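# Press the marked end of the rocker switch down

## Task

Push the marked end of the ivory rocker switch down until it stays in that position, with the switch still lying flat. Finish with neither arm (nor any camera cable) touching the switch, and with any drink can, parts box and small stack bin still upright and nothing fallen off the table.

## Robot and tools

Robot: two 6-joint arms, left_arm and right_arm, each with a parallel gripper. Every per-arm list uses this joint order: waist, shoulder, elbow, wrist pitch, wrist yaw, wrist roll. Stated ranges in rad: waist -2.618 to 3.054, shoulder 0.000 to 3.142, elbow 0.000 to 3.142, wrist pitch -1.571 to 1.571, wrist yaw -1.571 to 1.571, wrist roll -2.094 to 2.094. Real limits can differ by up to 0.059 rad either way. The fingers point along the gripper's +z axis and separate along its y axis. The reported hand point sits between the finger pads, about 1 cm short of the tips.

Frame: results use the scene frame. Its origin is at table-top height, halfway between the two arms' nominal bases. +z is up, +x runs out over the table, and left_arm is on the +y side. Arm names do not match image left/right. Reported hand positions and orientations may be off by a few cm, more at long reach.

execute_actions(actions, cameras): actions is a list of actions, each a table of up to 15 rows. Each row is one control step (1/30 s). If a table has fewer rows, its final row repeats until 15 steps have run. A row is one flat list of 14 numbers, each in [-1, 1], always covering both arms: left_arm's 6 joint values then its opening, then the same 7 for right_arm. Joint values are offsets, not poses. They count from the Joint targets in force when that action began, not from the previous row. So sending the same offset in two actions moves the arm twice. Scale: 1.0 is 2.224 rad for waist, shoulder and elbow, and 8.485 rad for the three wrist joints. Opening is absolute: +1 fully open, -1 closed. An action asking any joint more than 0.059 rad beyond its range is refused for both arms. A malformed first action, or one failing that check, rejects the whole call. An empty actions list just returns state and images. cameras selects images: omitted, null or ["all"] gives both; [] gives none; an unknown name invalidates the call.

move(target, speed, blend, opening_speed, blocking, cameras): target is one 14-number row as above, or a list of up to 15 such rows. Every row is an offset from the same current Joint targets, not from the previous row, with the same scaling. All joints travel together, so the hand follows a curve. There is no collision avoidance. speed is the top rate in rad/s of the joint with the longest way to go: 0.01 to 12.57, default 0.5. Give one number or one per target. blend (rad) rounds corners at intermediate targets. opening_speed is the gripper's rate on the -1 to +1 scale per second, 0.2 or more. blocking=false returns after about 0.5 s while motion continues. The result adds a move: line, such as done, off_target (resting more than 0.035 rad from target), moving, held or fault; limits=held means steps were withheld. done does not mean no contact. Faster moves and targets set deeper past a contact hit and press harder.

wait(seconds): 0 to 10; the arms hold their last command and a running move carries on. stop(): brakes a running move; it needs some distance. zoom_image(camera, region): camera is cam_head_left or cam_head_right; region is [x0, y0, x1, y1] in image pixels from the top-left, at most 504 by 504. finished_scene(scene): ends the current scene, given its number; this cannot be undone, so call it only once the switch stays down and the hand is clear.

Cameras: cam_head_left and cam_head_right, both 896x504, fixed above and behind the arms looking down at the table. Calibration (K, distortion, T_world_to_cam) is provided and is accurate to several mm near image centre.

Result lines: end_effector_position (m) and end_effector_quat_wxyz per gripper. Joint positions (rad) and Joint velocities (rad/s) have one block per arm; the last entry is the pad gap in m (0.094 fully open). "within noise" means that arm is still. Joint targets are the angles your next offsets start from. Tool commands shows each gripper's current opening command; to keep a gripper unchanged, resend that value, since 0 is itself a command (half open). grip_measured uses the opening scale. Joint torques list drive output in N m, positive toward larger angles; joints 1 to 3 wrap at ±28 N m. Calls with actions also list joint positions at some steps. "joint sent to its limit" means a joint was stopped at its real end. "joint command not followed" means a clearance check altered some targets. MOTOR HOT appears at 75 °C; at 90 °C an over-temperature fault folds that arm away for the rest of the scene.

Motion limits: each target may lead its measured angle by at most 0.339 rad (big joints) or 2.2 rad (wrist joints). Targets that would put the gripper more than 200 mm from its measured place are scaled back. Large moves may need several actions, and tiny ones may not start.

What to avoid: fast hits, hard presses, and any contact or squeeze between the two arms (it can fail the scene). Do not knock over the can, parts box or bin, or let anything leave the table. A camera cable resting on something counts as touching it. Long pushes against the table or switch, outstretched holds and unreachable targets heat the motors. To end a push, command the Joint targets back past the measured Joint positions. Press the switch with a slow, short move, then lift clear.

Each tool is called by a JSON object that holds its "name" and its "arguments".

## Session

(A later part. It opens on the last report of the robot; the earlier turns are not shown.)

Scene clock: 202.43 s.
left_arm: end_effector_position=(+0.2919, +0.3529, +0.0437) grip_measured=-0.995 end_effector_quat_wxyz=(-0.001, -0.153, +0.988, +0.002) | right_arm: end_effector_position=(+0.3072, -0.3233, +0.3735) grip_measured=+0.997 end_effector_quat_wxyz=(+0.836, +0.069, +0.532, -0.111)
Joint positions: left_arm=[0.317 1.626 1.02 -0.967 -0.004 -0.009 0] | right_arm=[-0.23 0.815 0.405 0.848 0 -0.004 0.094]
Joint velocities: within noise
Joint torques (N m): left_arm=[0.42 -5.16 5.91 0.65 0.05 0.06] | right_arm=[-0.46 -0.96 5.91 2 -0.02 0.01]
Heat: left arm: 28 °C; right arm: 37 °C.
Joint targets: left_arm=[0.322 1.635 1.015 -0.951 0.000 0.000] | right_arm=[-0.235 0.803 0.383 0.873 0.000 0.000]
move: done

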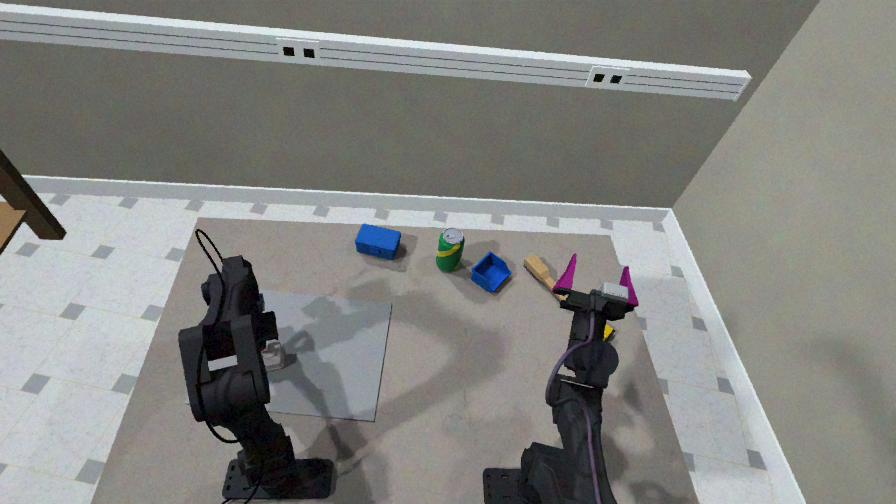

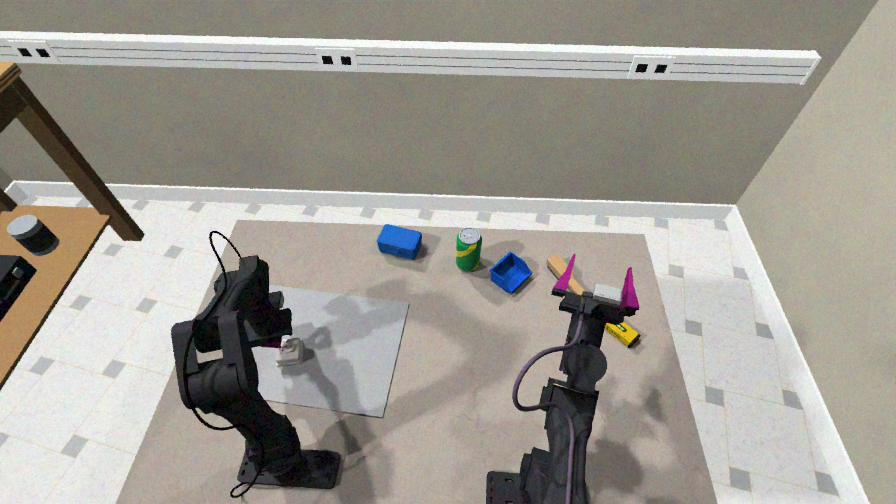

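{"name": "move", "arguments": {"target": [-0.0034, 0.0148, -0.0229, 0.0099, 0, 0, -1, 0, 0, 0, 0, 0, 0, 1], "speed": 0.2}}

{"name": "zoom_image", "arguments": {"camera": "cam_head_right", "region": [260, 320, 310, 370]}}

Scene clock: 204.97 s.
left_arm: end_effector_position=(+0.2921, +0.3530, +0.0361) grip_measured=-0.995 end_effector_quat_wxyz=(+0.002, -0.153, +0.988, +0.002) | right_arm: end_effector_position=(+0.3072, -0.3233, +0.3735) grip_measured=+0.997 end_effector_quat_wxyz=(+0.836, +0.069, +0.532, -0.111)
Joint positions: left_arm=[0.317 1.633 0.995 -0.929 -0.004 -0.009 0] | right_arm=[-0.23 0.815 0.405 0.848 0 -0.004 0.094]
Joint velocities: within noise
Joint torques (N m): left_arm=[-0.24 -3.12 3.52 1.17 0.06 0.05] | right_arm=[-0.47 -0.99 5.91 2 -0.02 0.01]
Heat: left arm: 28 °C; right arm: 37 °C.
Joint targets: left_arm=[0.315 1.668 0.964 -0.867 0.000 0.000] | right_arm=[-0.235 0.803 0.383 0.872 0.000 0.000]
move: off_target (left_arm); left_arm: the wrist pitch is farthest, 0.062 rad from its target

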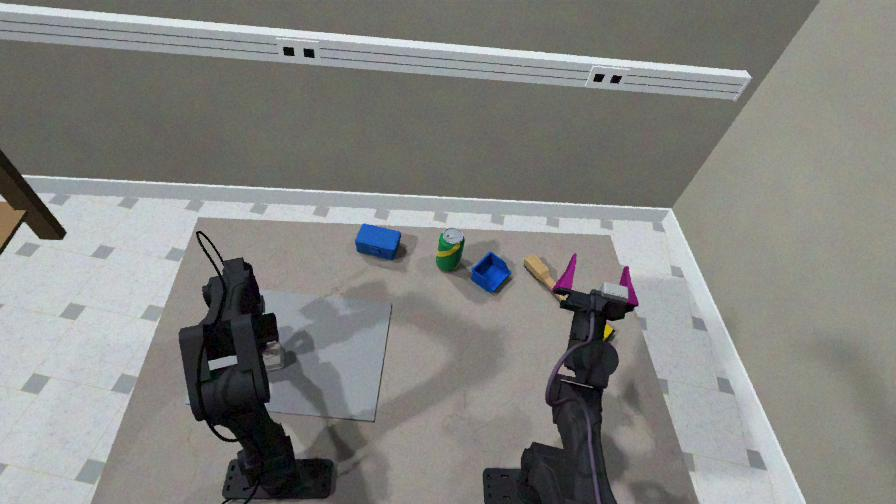

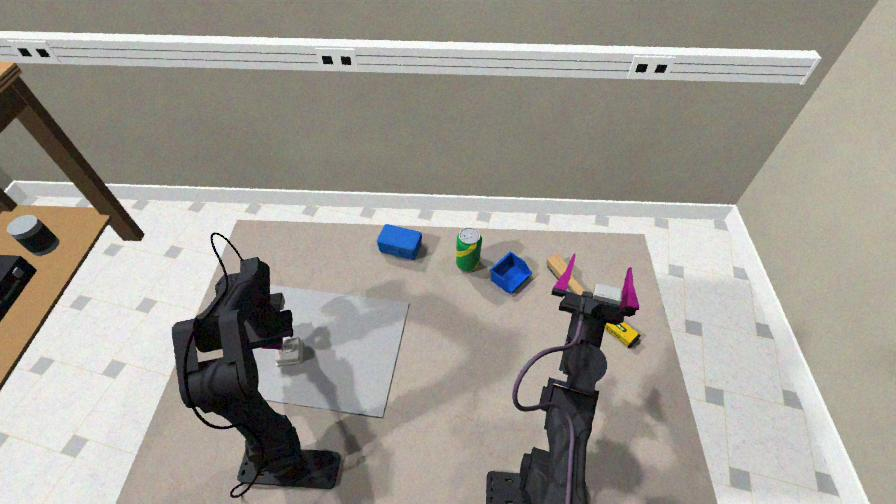

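Scaled by 10.080 from the camera's 896x504 image, which has a finer 1280x720 frame.

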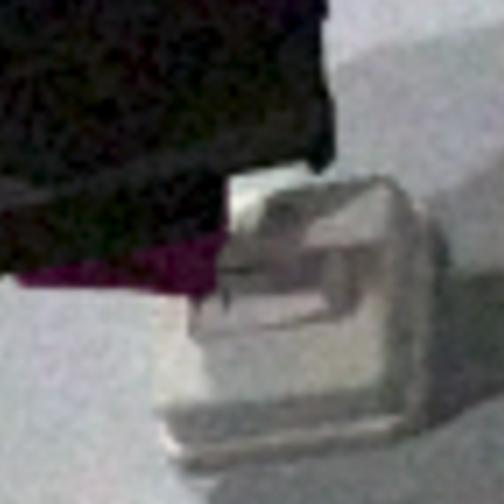

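{"name": "move", "arguments": {"target": [0, 0.0085, -0.0105, 0.005, 0, 0, -1, 0, 0, 0, 0, 0, 0, 1], "speed": 0.2}}

{"name": "zoom_image", "arguments": {"camera": "cam_head_right", "region": [260, 320, 310, 370]}}

Scene clock: 206.73 s.
left_arm: end_effector_position=(+0.2921, +0.3530, +0.0352) grip_measured=-0.995 end_effector_quat_wxyz=(+0.002, -0.153, +0.988, +0.002) | right_arm: end_effector_position=(+0.3072, -0.3233, +0.3735) grip_measured=+0.997 end_effector_quat_wxyz=(+0.836, +0.069, +0.532, -0.111)
Joint positions: left_arm=[0.317 1.633 0.992 -0.924 -0.004 -0.009 0] | right_arm=[-0.23 0.815 0.405 0.848 0 -0.004 0.094]
Joint velocities: within noise
Joint torques (N m): left_arm=[-0.16 -1.52 1.7 1.58 0.04 0.06] | right_arm=[-0.46 -0.98 5.91 2 -0.02 0.01]
Heat: left arm: 27 °C; right arm: 37 °C.
Joint targets: left_arm=[0.315 1.687 0.941 -0.824 0.000 0.000] | right_arm=[-0.235 0.803 0.383 0.872 0.000 0.000]
move: off_target (left_arm); left_arm: the wrist pitch is farthest, 0.100 rad from its target

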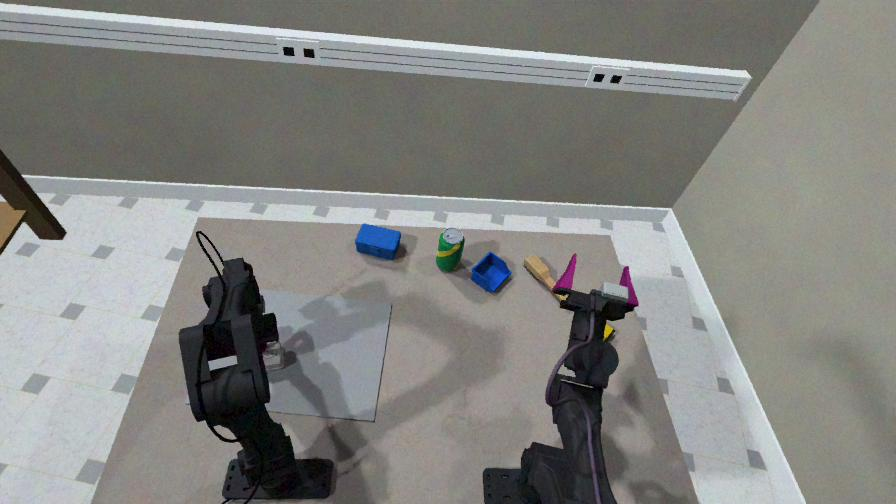

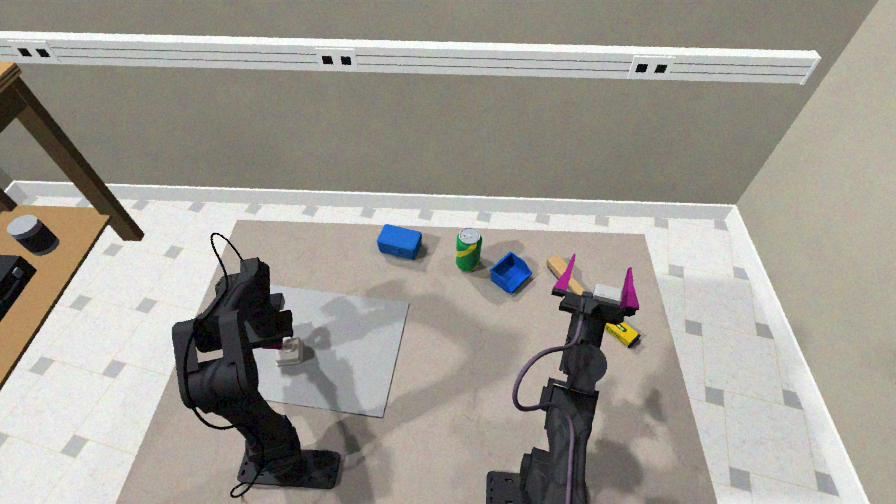

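Scaled by 10.080 from the camera's 896x504 image, which has a finer 1280x720 frame.

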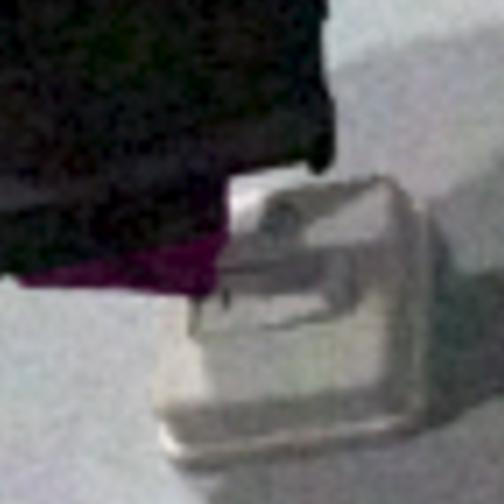

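{"name": "move", "arguments": {"target": [0, 0.0094, -0.0099, 0.005, 0, 0, -1, 0, 0, 0, 0, 0, 0, 1], "speed": 0.2}}

{"name": "zoom_image", "arguments": {"camera": "cam_head_right", "region": [260, 320, 310, 370]}}

Scene clock: 208.40 s.
left_arm: end_effector_position=(+0.2916, +0.3528, +0.0333) grip_measured=-0.995 end_effector_quat_wxyz=(+0.003, -0.153, +0.988, +0.003) | right_arm: end_effector_position=(+0.3072, -0.3233, +0.3735) grip_measured=+0.997 end_effector_quat_wxyz=(+0.836, +0.069, +0.532, -0.111)
Joint positions: left_arm=[0.317 1.633 0.984 -0.915 -0.004 -0.009 0] | right_arm=[-0.23 0.815 0.405 0.848 0 -0.004 0.094]
Joint velocities: within noise
Joint torques (N m): left_arm=[-0.18 0.08 0.44 1.89 0.1 0.05] | right_arm=[-0.47 -0.98 5.91 2 -0.02 0.02]
Heat: left arm: 27 °C; right arm: 37 °C.
Joint targets: left_arm=[0.315 1.708 0.919 -0.782 0.000 0.000] | right_arm=[-0.235 0.803 0.383 0.872 0.000 0.000]
move: off_target (left_arm); left_arm: the wrist pitch is farthest, 0.133 rad from its target

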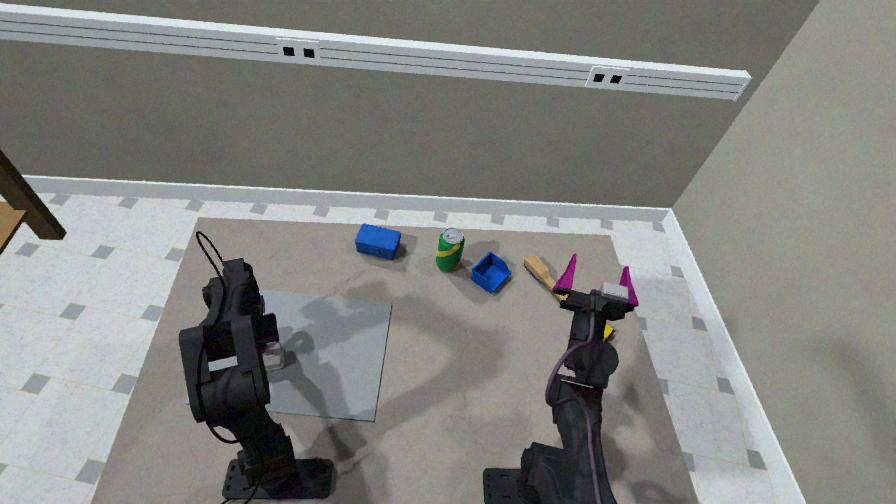

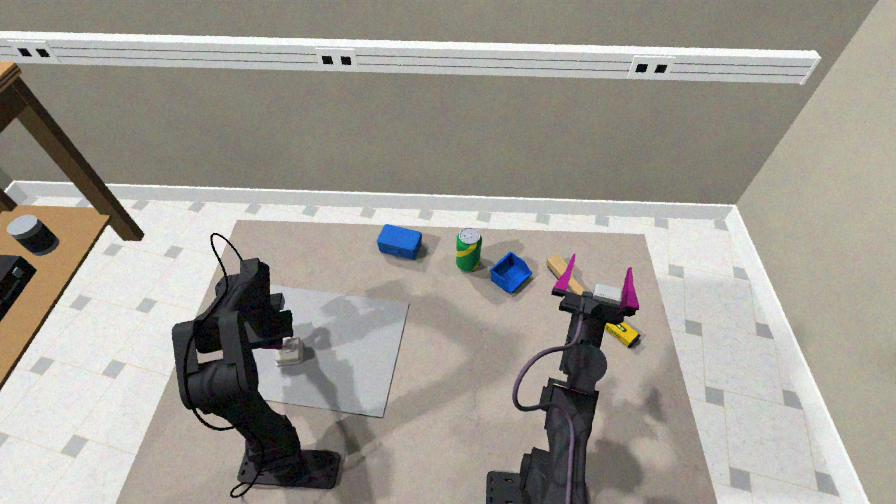

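Scaled by 10.080 from the camera's 896x504 image, which has a finer 1280x720 frame.

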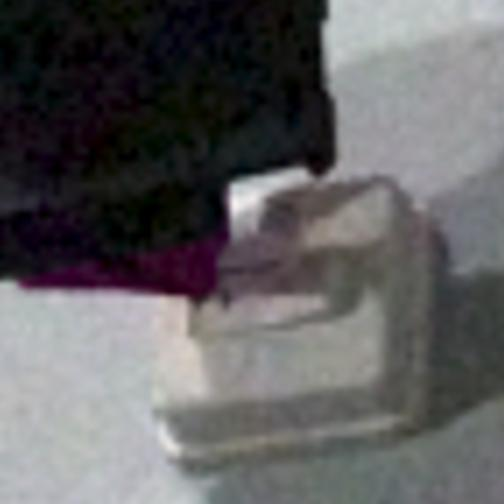

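{"name": "move", "arguments": {"target": [0, 0.01, -0.0093, 0.005, 0, 0, -1, 0, 0, 0, 0, 0, 0, 1], "speed": 0.2}}

{"name": "zoom_image", "arguments": {"camera": "cam_head_right", "region": [260, 320, 310, 370]}}

Scene clock: 210.77 s.
left_arm: end_effector_position=(+0.2894, +0.3522, +0.0312) grip_measured=-0.995 end_effector_quat_wxyz=(+0.000, -0.153, +0.988, +0.002) | right_arm: end_effector_position=(+0.3072, -0.3233, +0.3735) grip_measured=+0.997 end_effector_quat_wxyz=(+0.836, +0.069, +0.532, -0.111)
Joint positions: left_arm=[0.317 1.633 0.974 -0.911 -0.004 -0.009 0] | right_arm=[-0.23 0.815 0.405 0.848 0 -0.004 0.094]
Joint velocities: within noise
Joint torques (N m): left_arm=[-0.17 1.98 -0.81 2.31 0.06 0.06] | right_arm=[-0.46 -0.98 5.93 2 -0.02 0.01]
Heat: left arm: 27 °C; right arm: 37 °C.
Joint targets: left_arm=[0.315 1.730 0.898 -0.740 0.000 0.000] | right_arm=[-0.235 0.803 0.383 0.872 0.000 0.000]
move: off_target (left_arm); left_arm: the wrist pitch is farthest, 0.172 rad from its target

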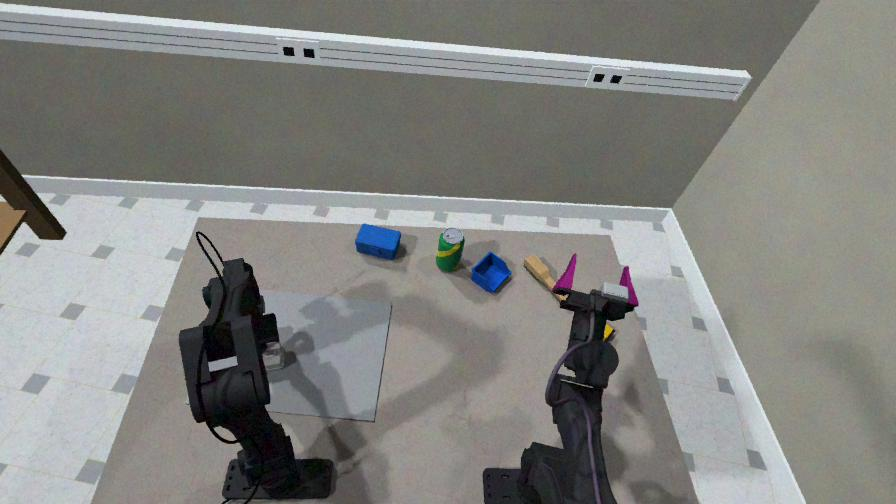

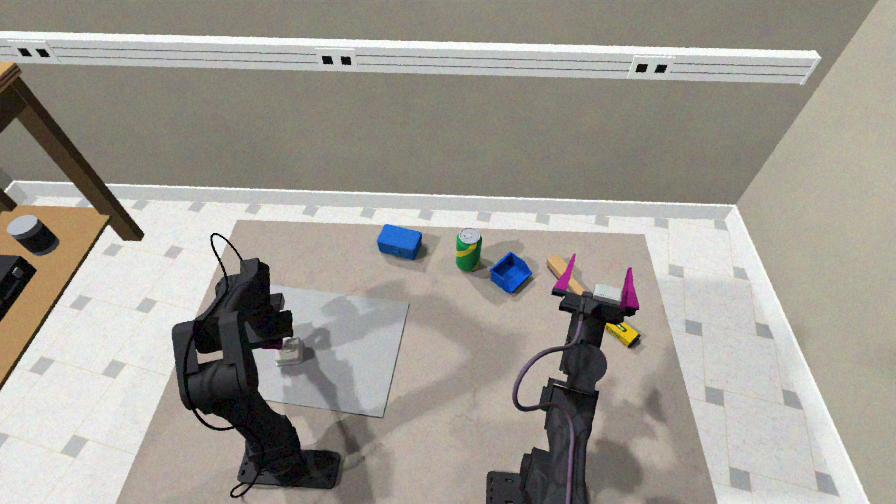

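Scaled by 10.080 from the camera's 896x504 image, which has a finer 1280x720 frame.

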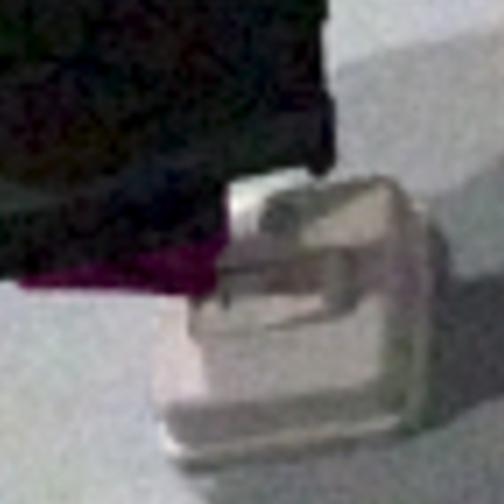

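{"name": "zoom_image", "arguments": {"camera": "cam_head_left", "region": [250, 335, 290, 375]}}

{"name": "zoom_image", "arguments": {"camera": "cam_head_right", "region": [270, 332, 310, 372]}}

Scaled by 12.600 from the camera's 896x504 image, which has a finer 1280x720 frame.

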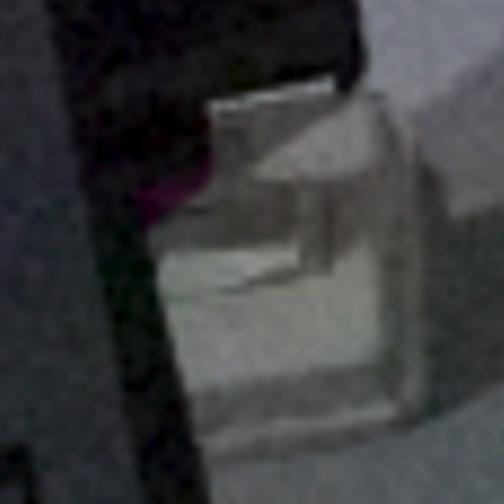

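Scaled by 12.600 from the camera's 896x504 image, which has a finer 1280x720 frame.

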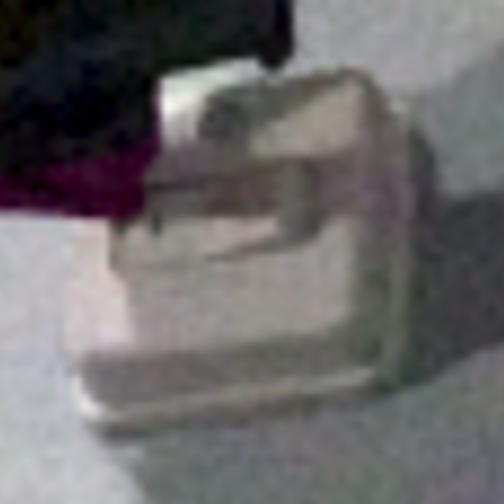

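{"name": "zoom_image", "arguments": {"camera": "cam_head_right", "region": [540, 245, 650, 345]}}

{"name": "zoom_image", "arguments": {"camera": "cam_head_left", "region": [540, 245, 650, 345]}}

Scaled by 4.582 from the camera's 896x504 image, which has a finer 1280x720 frame.

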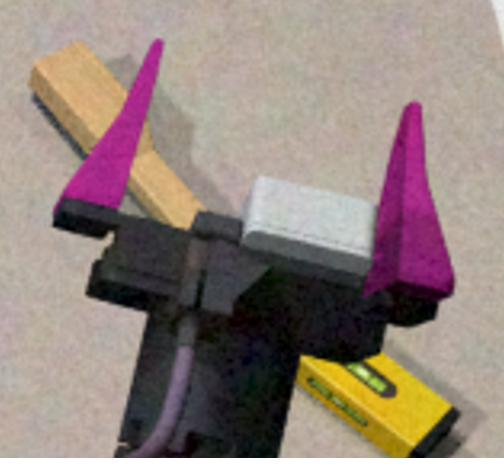

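Scaled by 4.582 from the camera's 896x504 image, which has a finer 1280x720 frame.

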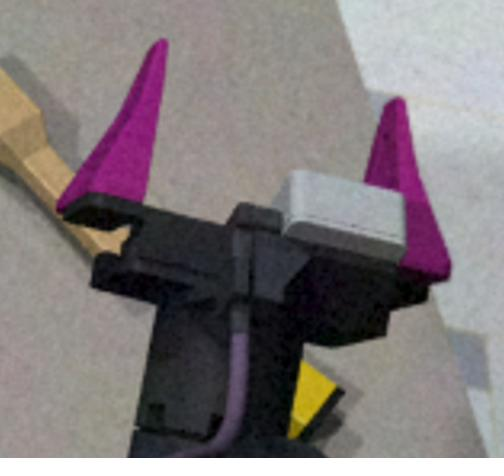

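{"name": "move", "arguments": {"target": [[0, -0.0694, 0.1359, -0.0537, 0, 0, -1, 0, 0, 0, 0, 0, 0.185, 1], [0.16, -0.0694, 0.1359, -0.0537, 0, 0, -1, 0, 0, 0, 0, 0, 0.185, 1]], "speed": 0.5}}

{"name": "zoom_image", "arguments": {"camera": "cam_head_right", "region": [270, 332, 310, 372]}}

{"name": "zoom_image", "arguments": {"camera": "cam_head_left", "region": [250, 338, 290, 378]}}

{"name": "zoom_image", "arguments": {"camera": "cam_head_right", "region": [540, 225, 650, 335]}}

{"name": "zoom_image", "arguments": {"camera": "cam_head_left", "region": [540, 225, 650, 335]}}

Scene clock: 227.73 s.
left_arm: end_effector_position=(+0.2448, +0.4337, +0.0854) grip_measured=-0.995 end_effector_quat_wxyz=(-0.025, -0.324, +0.946, -0.007) | right_arm: end_effector_position=(+0.3067, -0.3232, +0.3744) grip_measured=+0.997 end_effector_quat_wxyz=(+0.669, +0.425, +0.325, +0.516)
Joint positions: left_arm=[0.669 1.61 1.175 -1.186 -0.003 -0.009 0] | right_arm=[-0.23 0.815 0.405 0.852 0 1.574 0.094]
Joint velocities: within noise
Joint torques (N m): left_arm=[0.14 -8.75 9.1 0.33 0.06 0.06] | right_arm=[-0.46 -0.99 5.91 1.96 -0.02 -0.05]
Heat: left arm: 28 °C; right arm: 37 °C.
Joint targets: left_arm=[0.670 1.576 1.200 -1.195 0.000 0.000] | right_arm=[-0.235 0.803 0.383 0.872 0.000 1.570]
move: done

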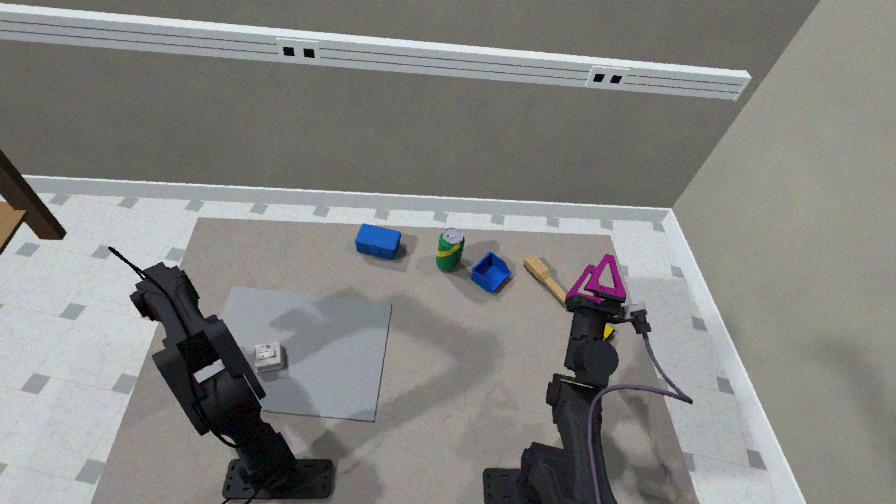

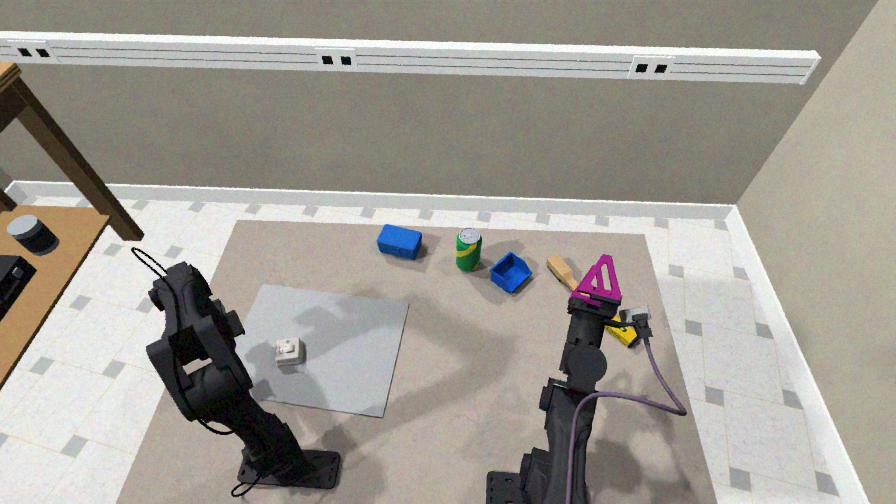

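Scaled by 12.600 from the camera's 896x504 image, which has a finer 1280x720 frame.

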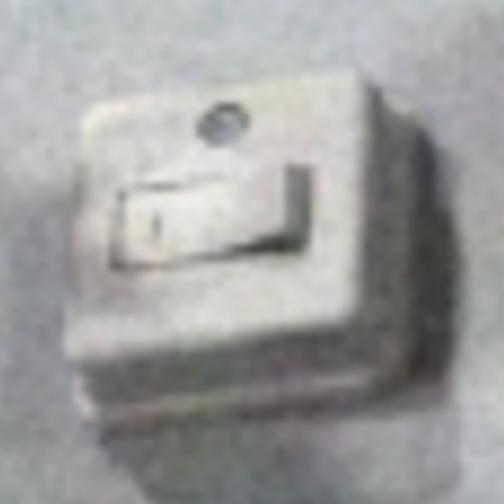

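Scaled by 12.600 from the camera's 896x504 image, which has a finer 1280x720 frame.

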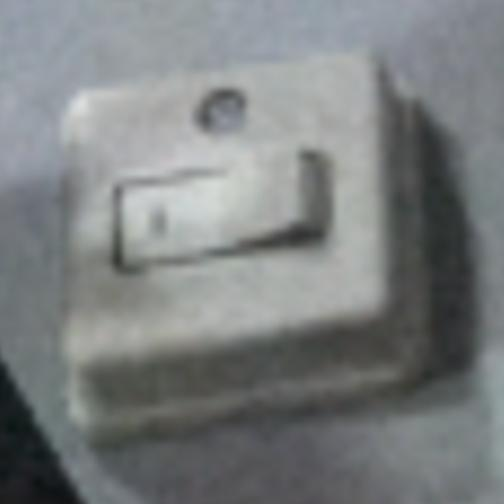

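Scaled by 4.582 from the camera's 896x504 image, which has a finer 1280x720 frame.

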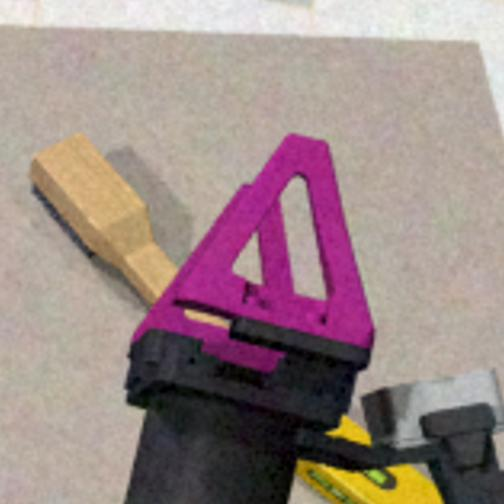

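Scaled by 4.582 from the camera's 896x504 image, which has a finer 1280x720 frame.

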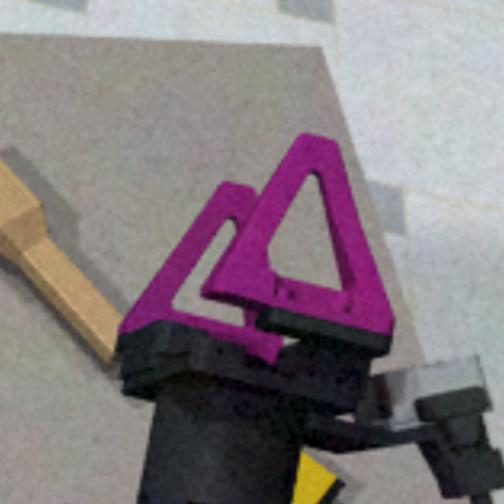

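{"name": "move", "arguments": {"target": [[-0.0247, -0.3525, -0.3813, 0.2487, -0.0167, -0.0053, 1, 0, 0, 0, 0, 0, -0.1873, 1], [-0.2945, -0.0153, -0.3813, 0.2487, -0.0167, -0.0053, 1, 0.1003, 0.3368, 0, 0, 0, -0.1873, 1]], "speed": 1.5}}

Scene clock: 250.30 s.
left_arm: end_effector_position=(+0.4307, +0.2983, +0.1097) grip_measured=+0.999 end_effector_quat_wxyz=(+0.599, -0.057, +0.797, +0.045) | right_arm: end_effector_position=(+0.4093, -0.2621, +0.1086) grip_measured=+0.998 end_effector_quat_wxyz=(+0.591, +0.013, +0.807, -0.020)
Joint positions: left_arm=[0.02 1.533 0.354 0.895 -0.138 -0.038 0.094] | right_arm=[-0.016 1.544 0.395 0.843 0.003 -0.017 0.094]
Joint velocities: within noise
Joint torques (N m): left_arm=[-0.39 -3.9 5.89 2.41 -0.06 -0.11] | right_arm=[0.39 -3.89 4.88 2.41 -0.05 -0.04]
Heat: left arm: 29 °C; right arm: 37 °C.
Joint targets: left_arm=[0.015 1.542 0.352 0.915 -0.142 -0.045] | right_arm=[-0.012 1.552 0.383 0.872 0.000 -0.020]
move: done

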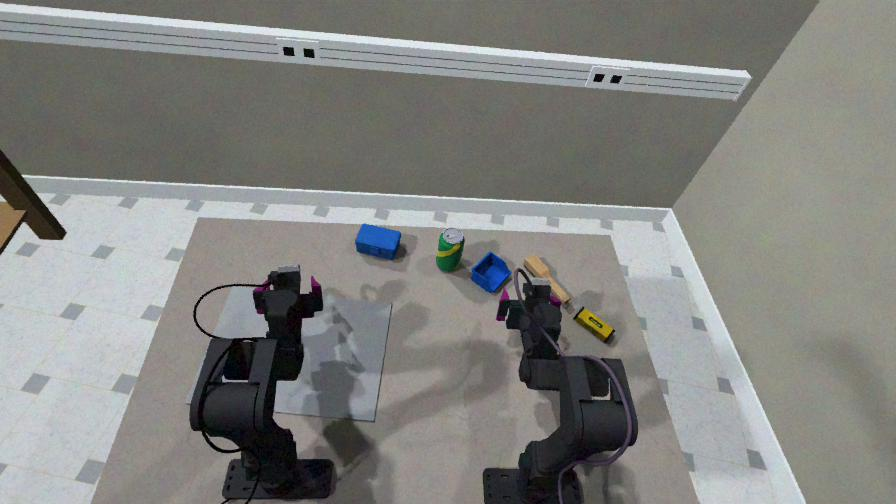

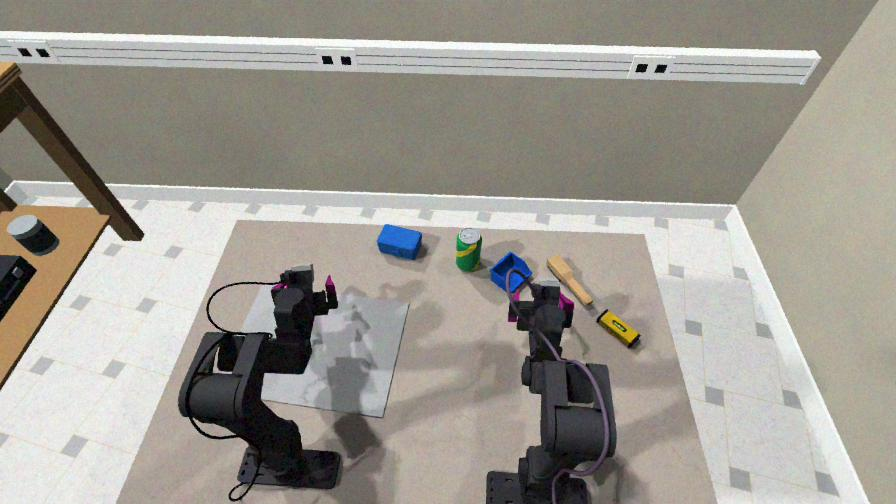

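{"name": "move", "arguments": {"target": [[0.03, -0.2, 0, 0, 0, 0, 1, -0.03, -0.2, 0, 0, 0, 0, 1], [0.27, -0.34, 0, 0, 0.0167, 0.0053, -1, -0.2, -0.34, 0, 0, 0, 0, 1]], "speed": 2.0, "blend": 0.2}}

Scene clock: 257.00 s.
left_arm: end_effector_position=(+0.2855, +0.4438, +0.3690) grip_measured=-0.995 end_effector_quat_wxyz=(+0.816, -0.159, +0.498, +0.247) | right_arm: end_effector_position=(+0.2782, -0.3874, +0.3756) grip_measured=+0.998 end_effector_quat_wxyz=(+0.821, +0.125, +0.515, -0.212)
Joint positions: left_arm=[0.61 0.795 0.352 0.913 -0.009 -0.01 0] | right_arm=[-0.452 0.804 0.395 0.863 0.008 -0.019 0.094]
Joint velocities: within noise
Joint torques (N m): left_arm=[0.46 -1.09 7.84 1.86 0.11 0.06] | right_arm=[-0.46 -0.62 6.68 1.82 -0.11 -0.03]
Heat: left arm: 29 °C; right arm: 38 °C.
Joint targets: left_arm=[0.616 0.785 0.352 0.915 0.000 0.000] | right_arm=[-0.457 0.795 0.383 0.873 0.000 -0.020]
move: done

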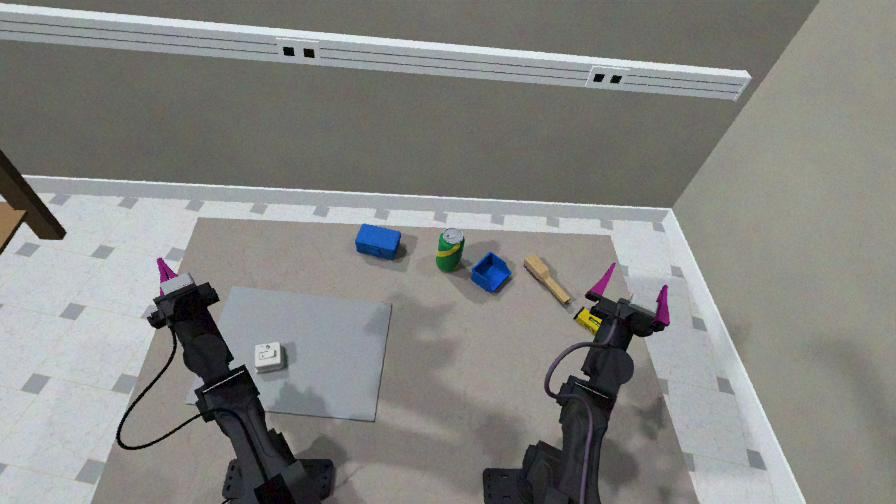

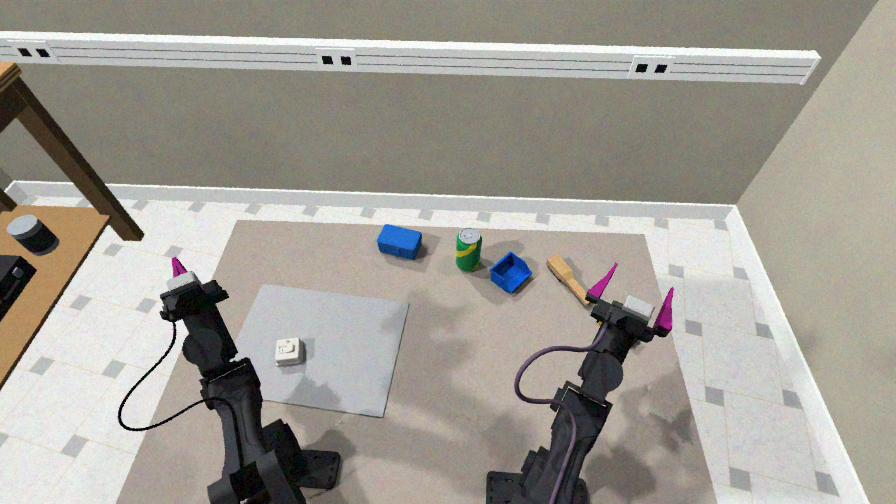

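{"name": "move", "arguments": {"target": [[-0.1403, 0.3496, 0.4292, -0.2628, 0, 0, -1, 0, 0, 0, 0, 0, 0, 1], [-0.1403, 0.3623, 0.3338, -0.2345, 0, 0, -1, 0, 0, 0, 0, 0, 0, 1], [-0.1403, 0.3937, 0.2718, -0.21, 0, 0, -1, 0, 0, 0, 0, 0, 0, 1]], "speed": [2.0, 0.6, 0.25], "blend": [0.1, 0.05, 0]}}

{"name": "zoom_image", "arguments": {"camera": "cam_head_right", "region": [260, 320, 310, 370]}}

Scene clock: 263.50 s.
left_arm: end_effector_position=(+0.2882, +0.3504, +0.0359) grip_measured=-0.995 end_effector_quat_wxyz=(-0.005, -0.150, +0.989, +0.003) | right_arm: end_effector_position=(+0.2782, -0.3874, +0.3756) grip_measured=+0.998 end_effector_quat_wxyz=(+0.821, +0.125, +0.515, -0.212)
Joint positions: left_arm=[0.309 1.629 0.991 -0.942 -0.007 -0.01 0] | right_arm=[-0.452 0.804 0.395 0.863 0.008 -0.019 0.094]
Joint velocities: within noise
Joint torques (N m): left_arm=[-0.55 -3.29 3.19 1.27 0.1 0.05] | right_arm=[-0.46 -0.61 6.68 1.82 -0.11 -0.03]
Heat: left arm: 29 °C; right arm: 38 °C.
Joint targets: left_arm=[0.304 1.661 0.957 -0.867 0.000 0.000] | right_arm=[-0.457 0.795 0.383 0.873 0.000 -0.020]
move: off_target (left_arm); left_arm: the wrist pitch is farthest, 0.075 rad from its target

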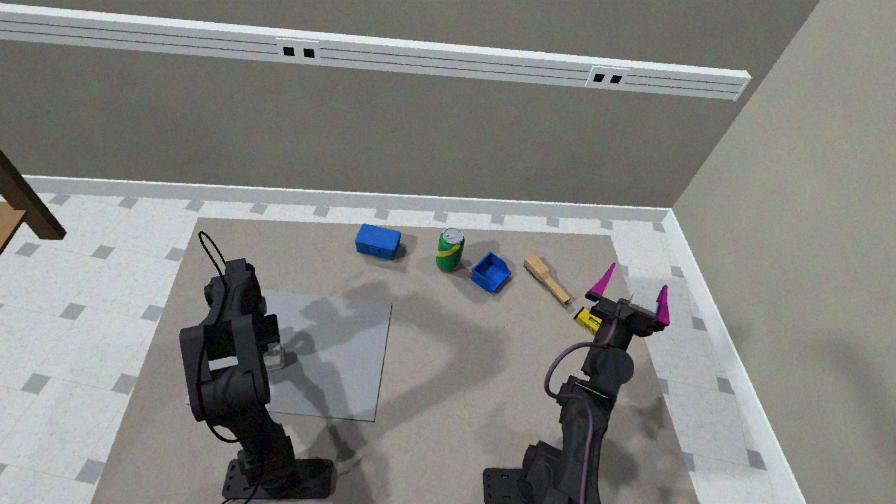

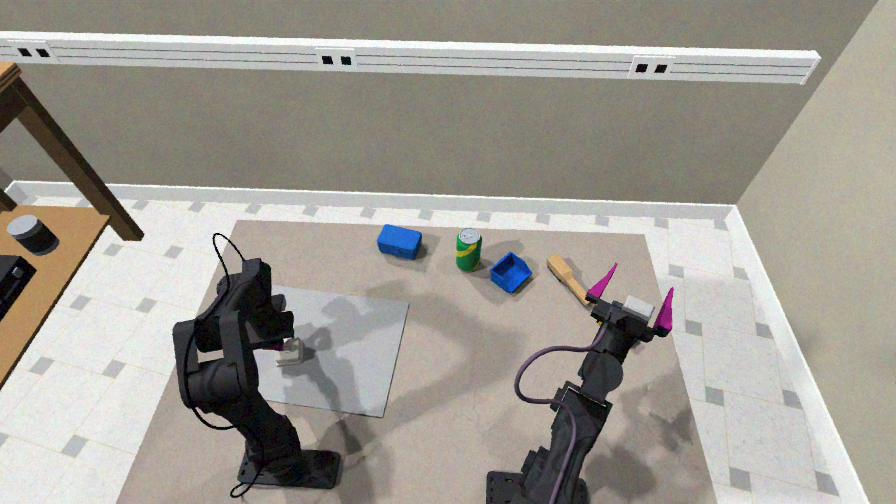

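Scaled by 10.080 from the camera's 896x504 image, which has a finer 1280x720 frame.

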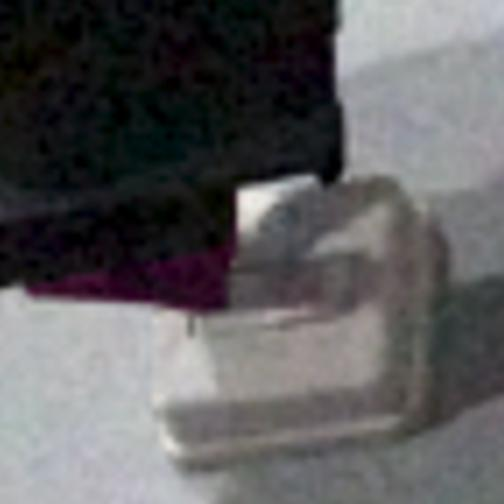

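{"name": "move", "arguments": {"target": [[0, -0.0442, 0.1572, -0.0528, 0, 0, -1, 0.2055, 0.3963, 0.469, -0.2585, 0, 0.0024, -1], [0.1331, -0.0442, 0.1572, -0.0528, 0, 0, -1, 0.2055, 0.4191, 0.3497, -0.2213, 0, 0.0024, -1]], "speed": [1.5, 0.6], "blend": [0.05, 0]}}

{"name": "zoom_image", "arguments": {"camera": "cam_head_left", "region": [470, 310, 570, 410]}}

{"name": "zoom_image", "arguments": {"camera": "cam_head_right", "region": [480, 310, 580, 410]}}

{"name": "zoom_image", "arguments": {"camera": "cam_head_right", "region": [270, 332, 310, 372]}}

Scene clock: 271.57 s.
left_arm: end_effector_position=(+0.2557, +0.4189, +0.1152) grip_measured=-0.995 end_effector_quat_wxyz=(-0.025, -0.291, +0.957, -0.005) | right_arm: end_effector_position=(+0.3062, -0.2544, +0.0563) grip_measured=-0.996 end_effector_quat_wxyz=(+0.005, +0.014, +1.000, -0.004)
Joint positions: left_arm=[0.598 1.597 1.28 -1.306 -0.004 -0.009 0] | right_arm=[-0.004 1.717 1.175 -1.018 0.007 -0.006 0]
Joint velocities: within noise
Joint torques (N m): left_arm=[0.03 -8.51 9.17 0.32 0.06 0.1] | right_arm=[0.36 -5.49 5.18 0.49 -0.09 0.03]
Heat: left arm: 28 °C; right arm: 37 °C.
Joint targets: left_arm=[0.600 1.563 1.307 -1.315 0.000 0.000] | right_arm=[0.000 1.728 1.161 -1.005 0.000 0.001]
move: done

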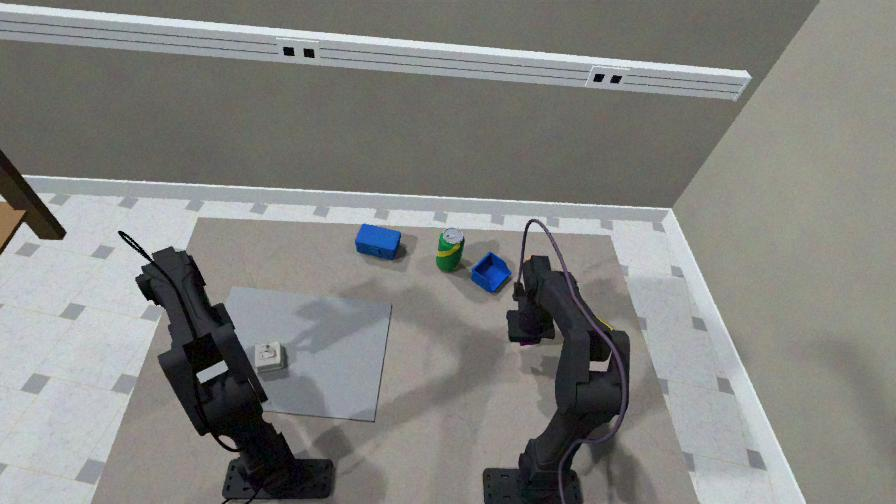

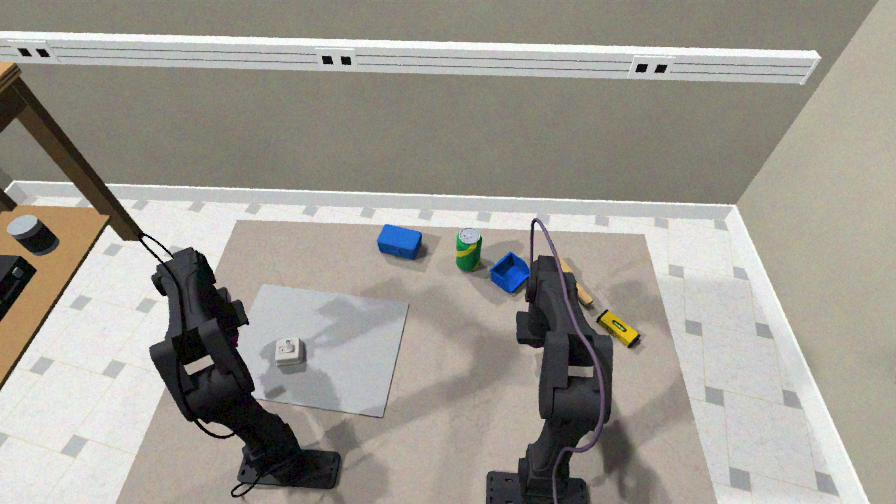

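Scaled by 5.040 from the camera's 896x504 image, which has a finer 1280x720 frame.

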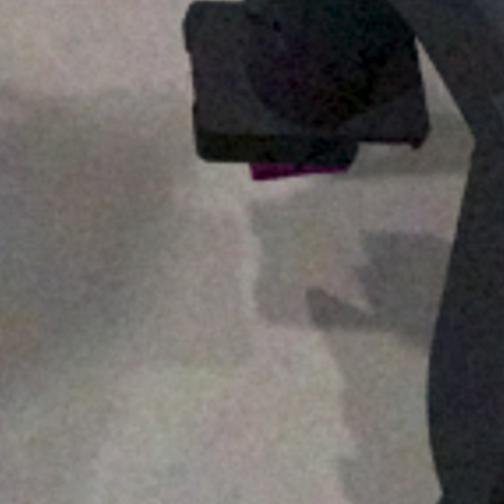

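Scaled by 5.040 from the camera's 896x504 image, which has a finer 1280x720 frame.

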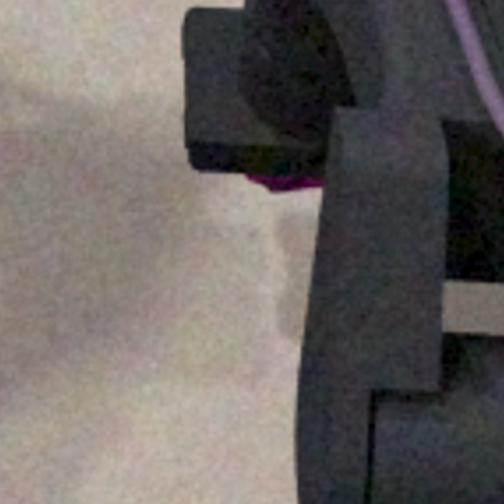

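Scaled by 12.600 from the camera's 896x504 image, which has a finer 1280x720 frame.

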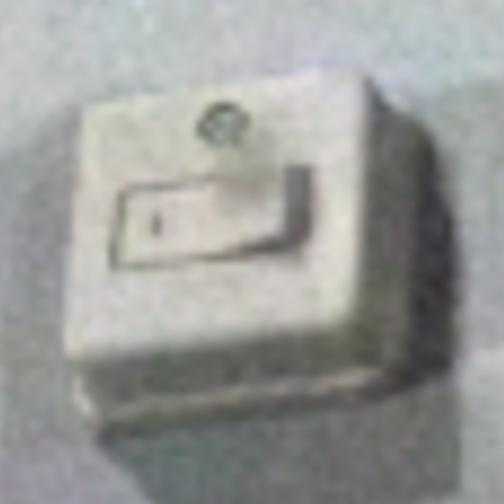

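{"name": "finished_scene", "arguments": {"scene": 1}}

The scene is finished: the task was done.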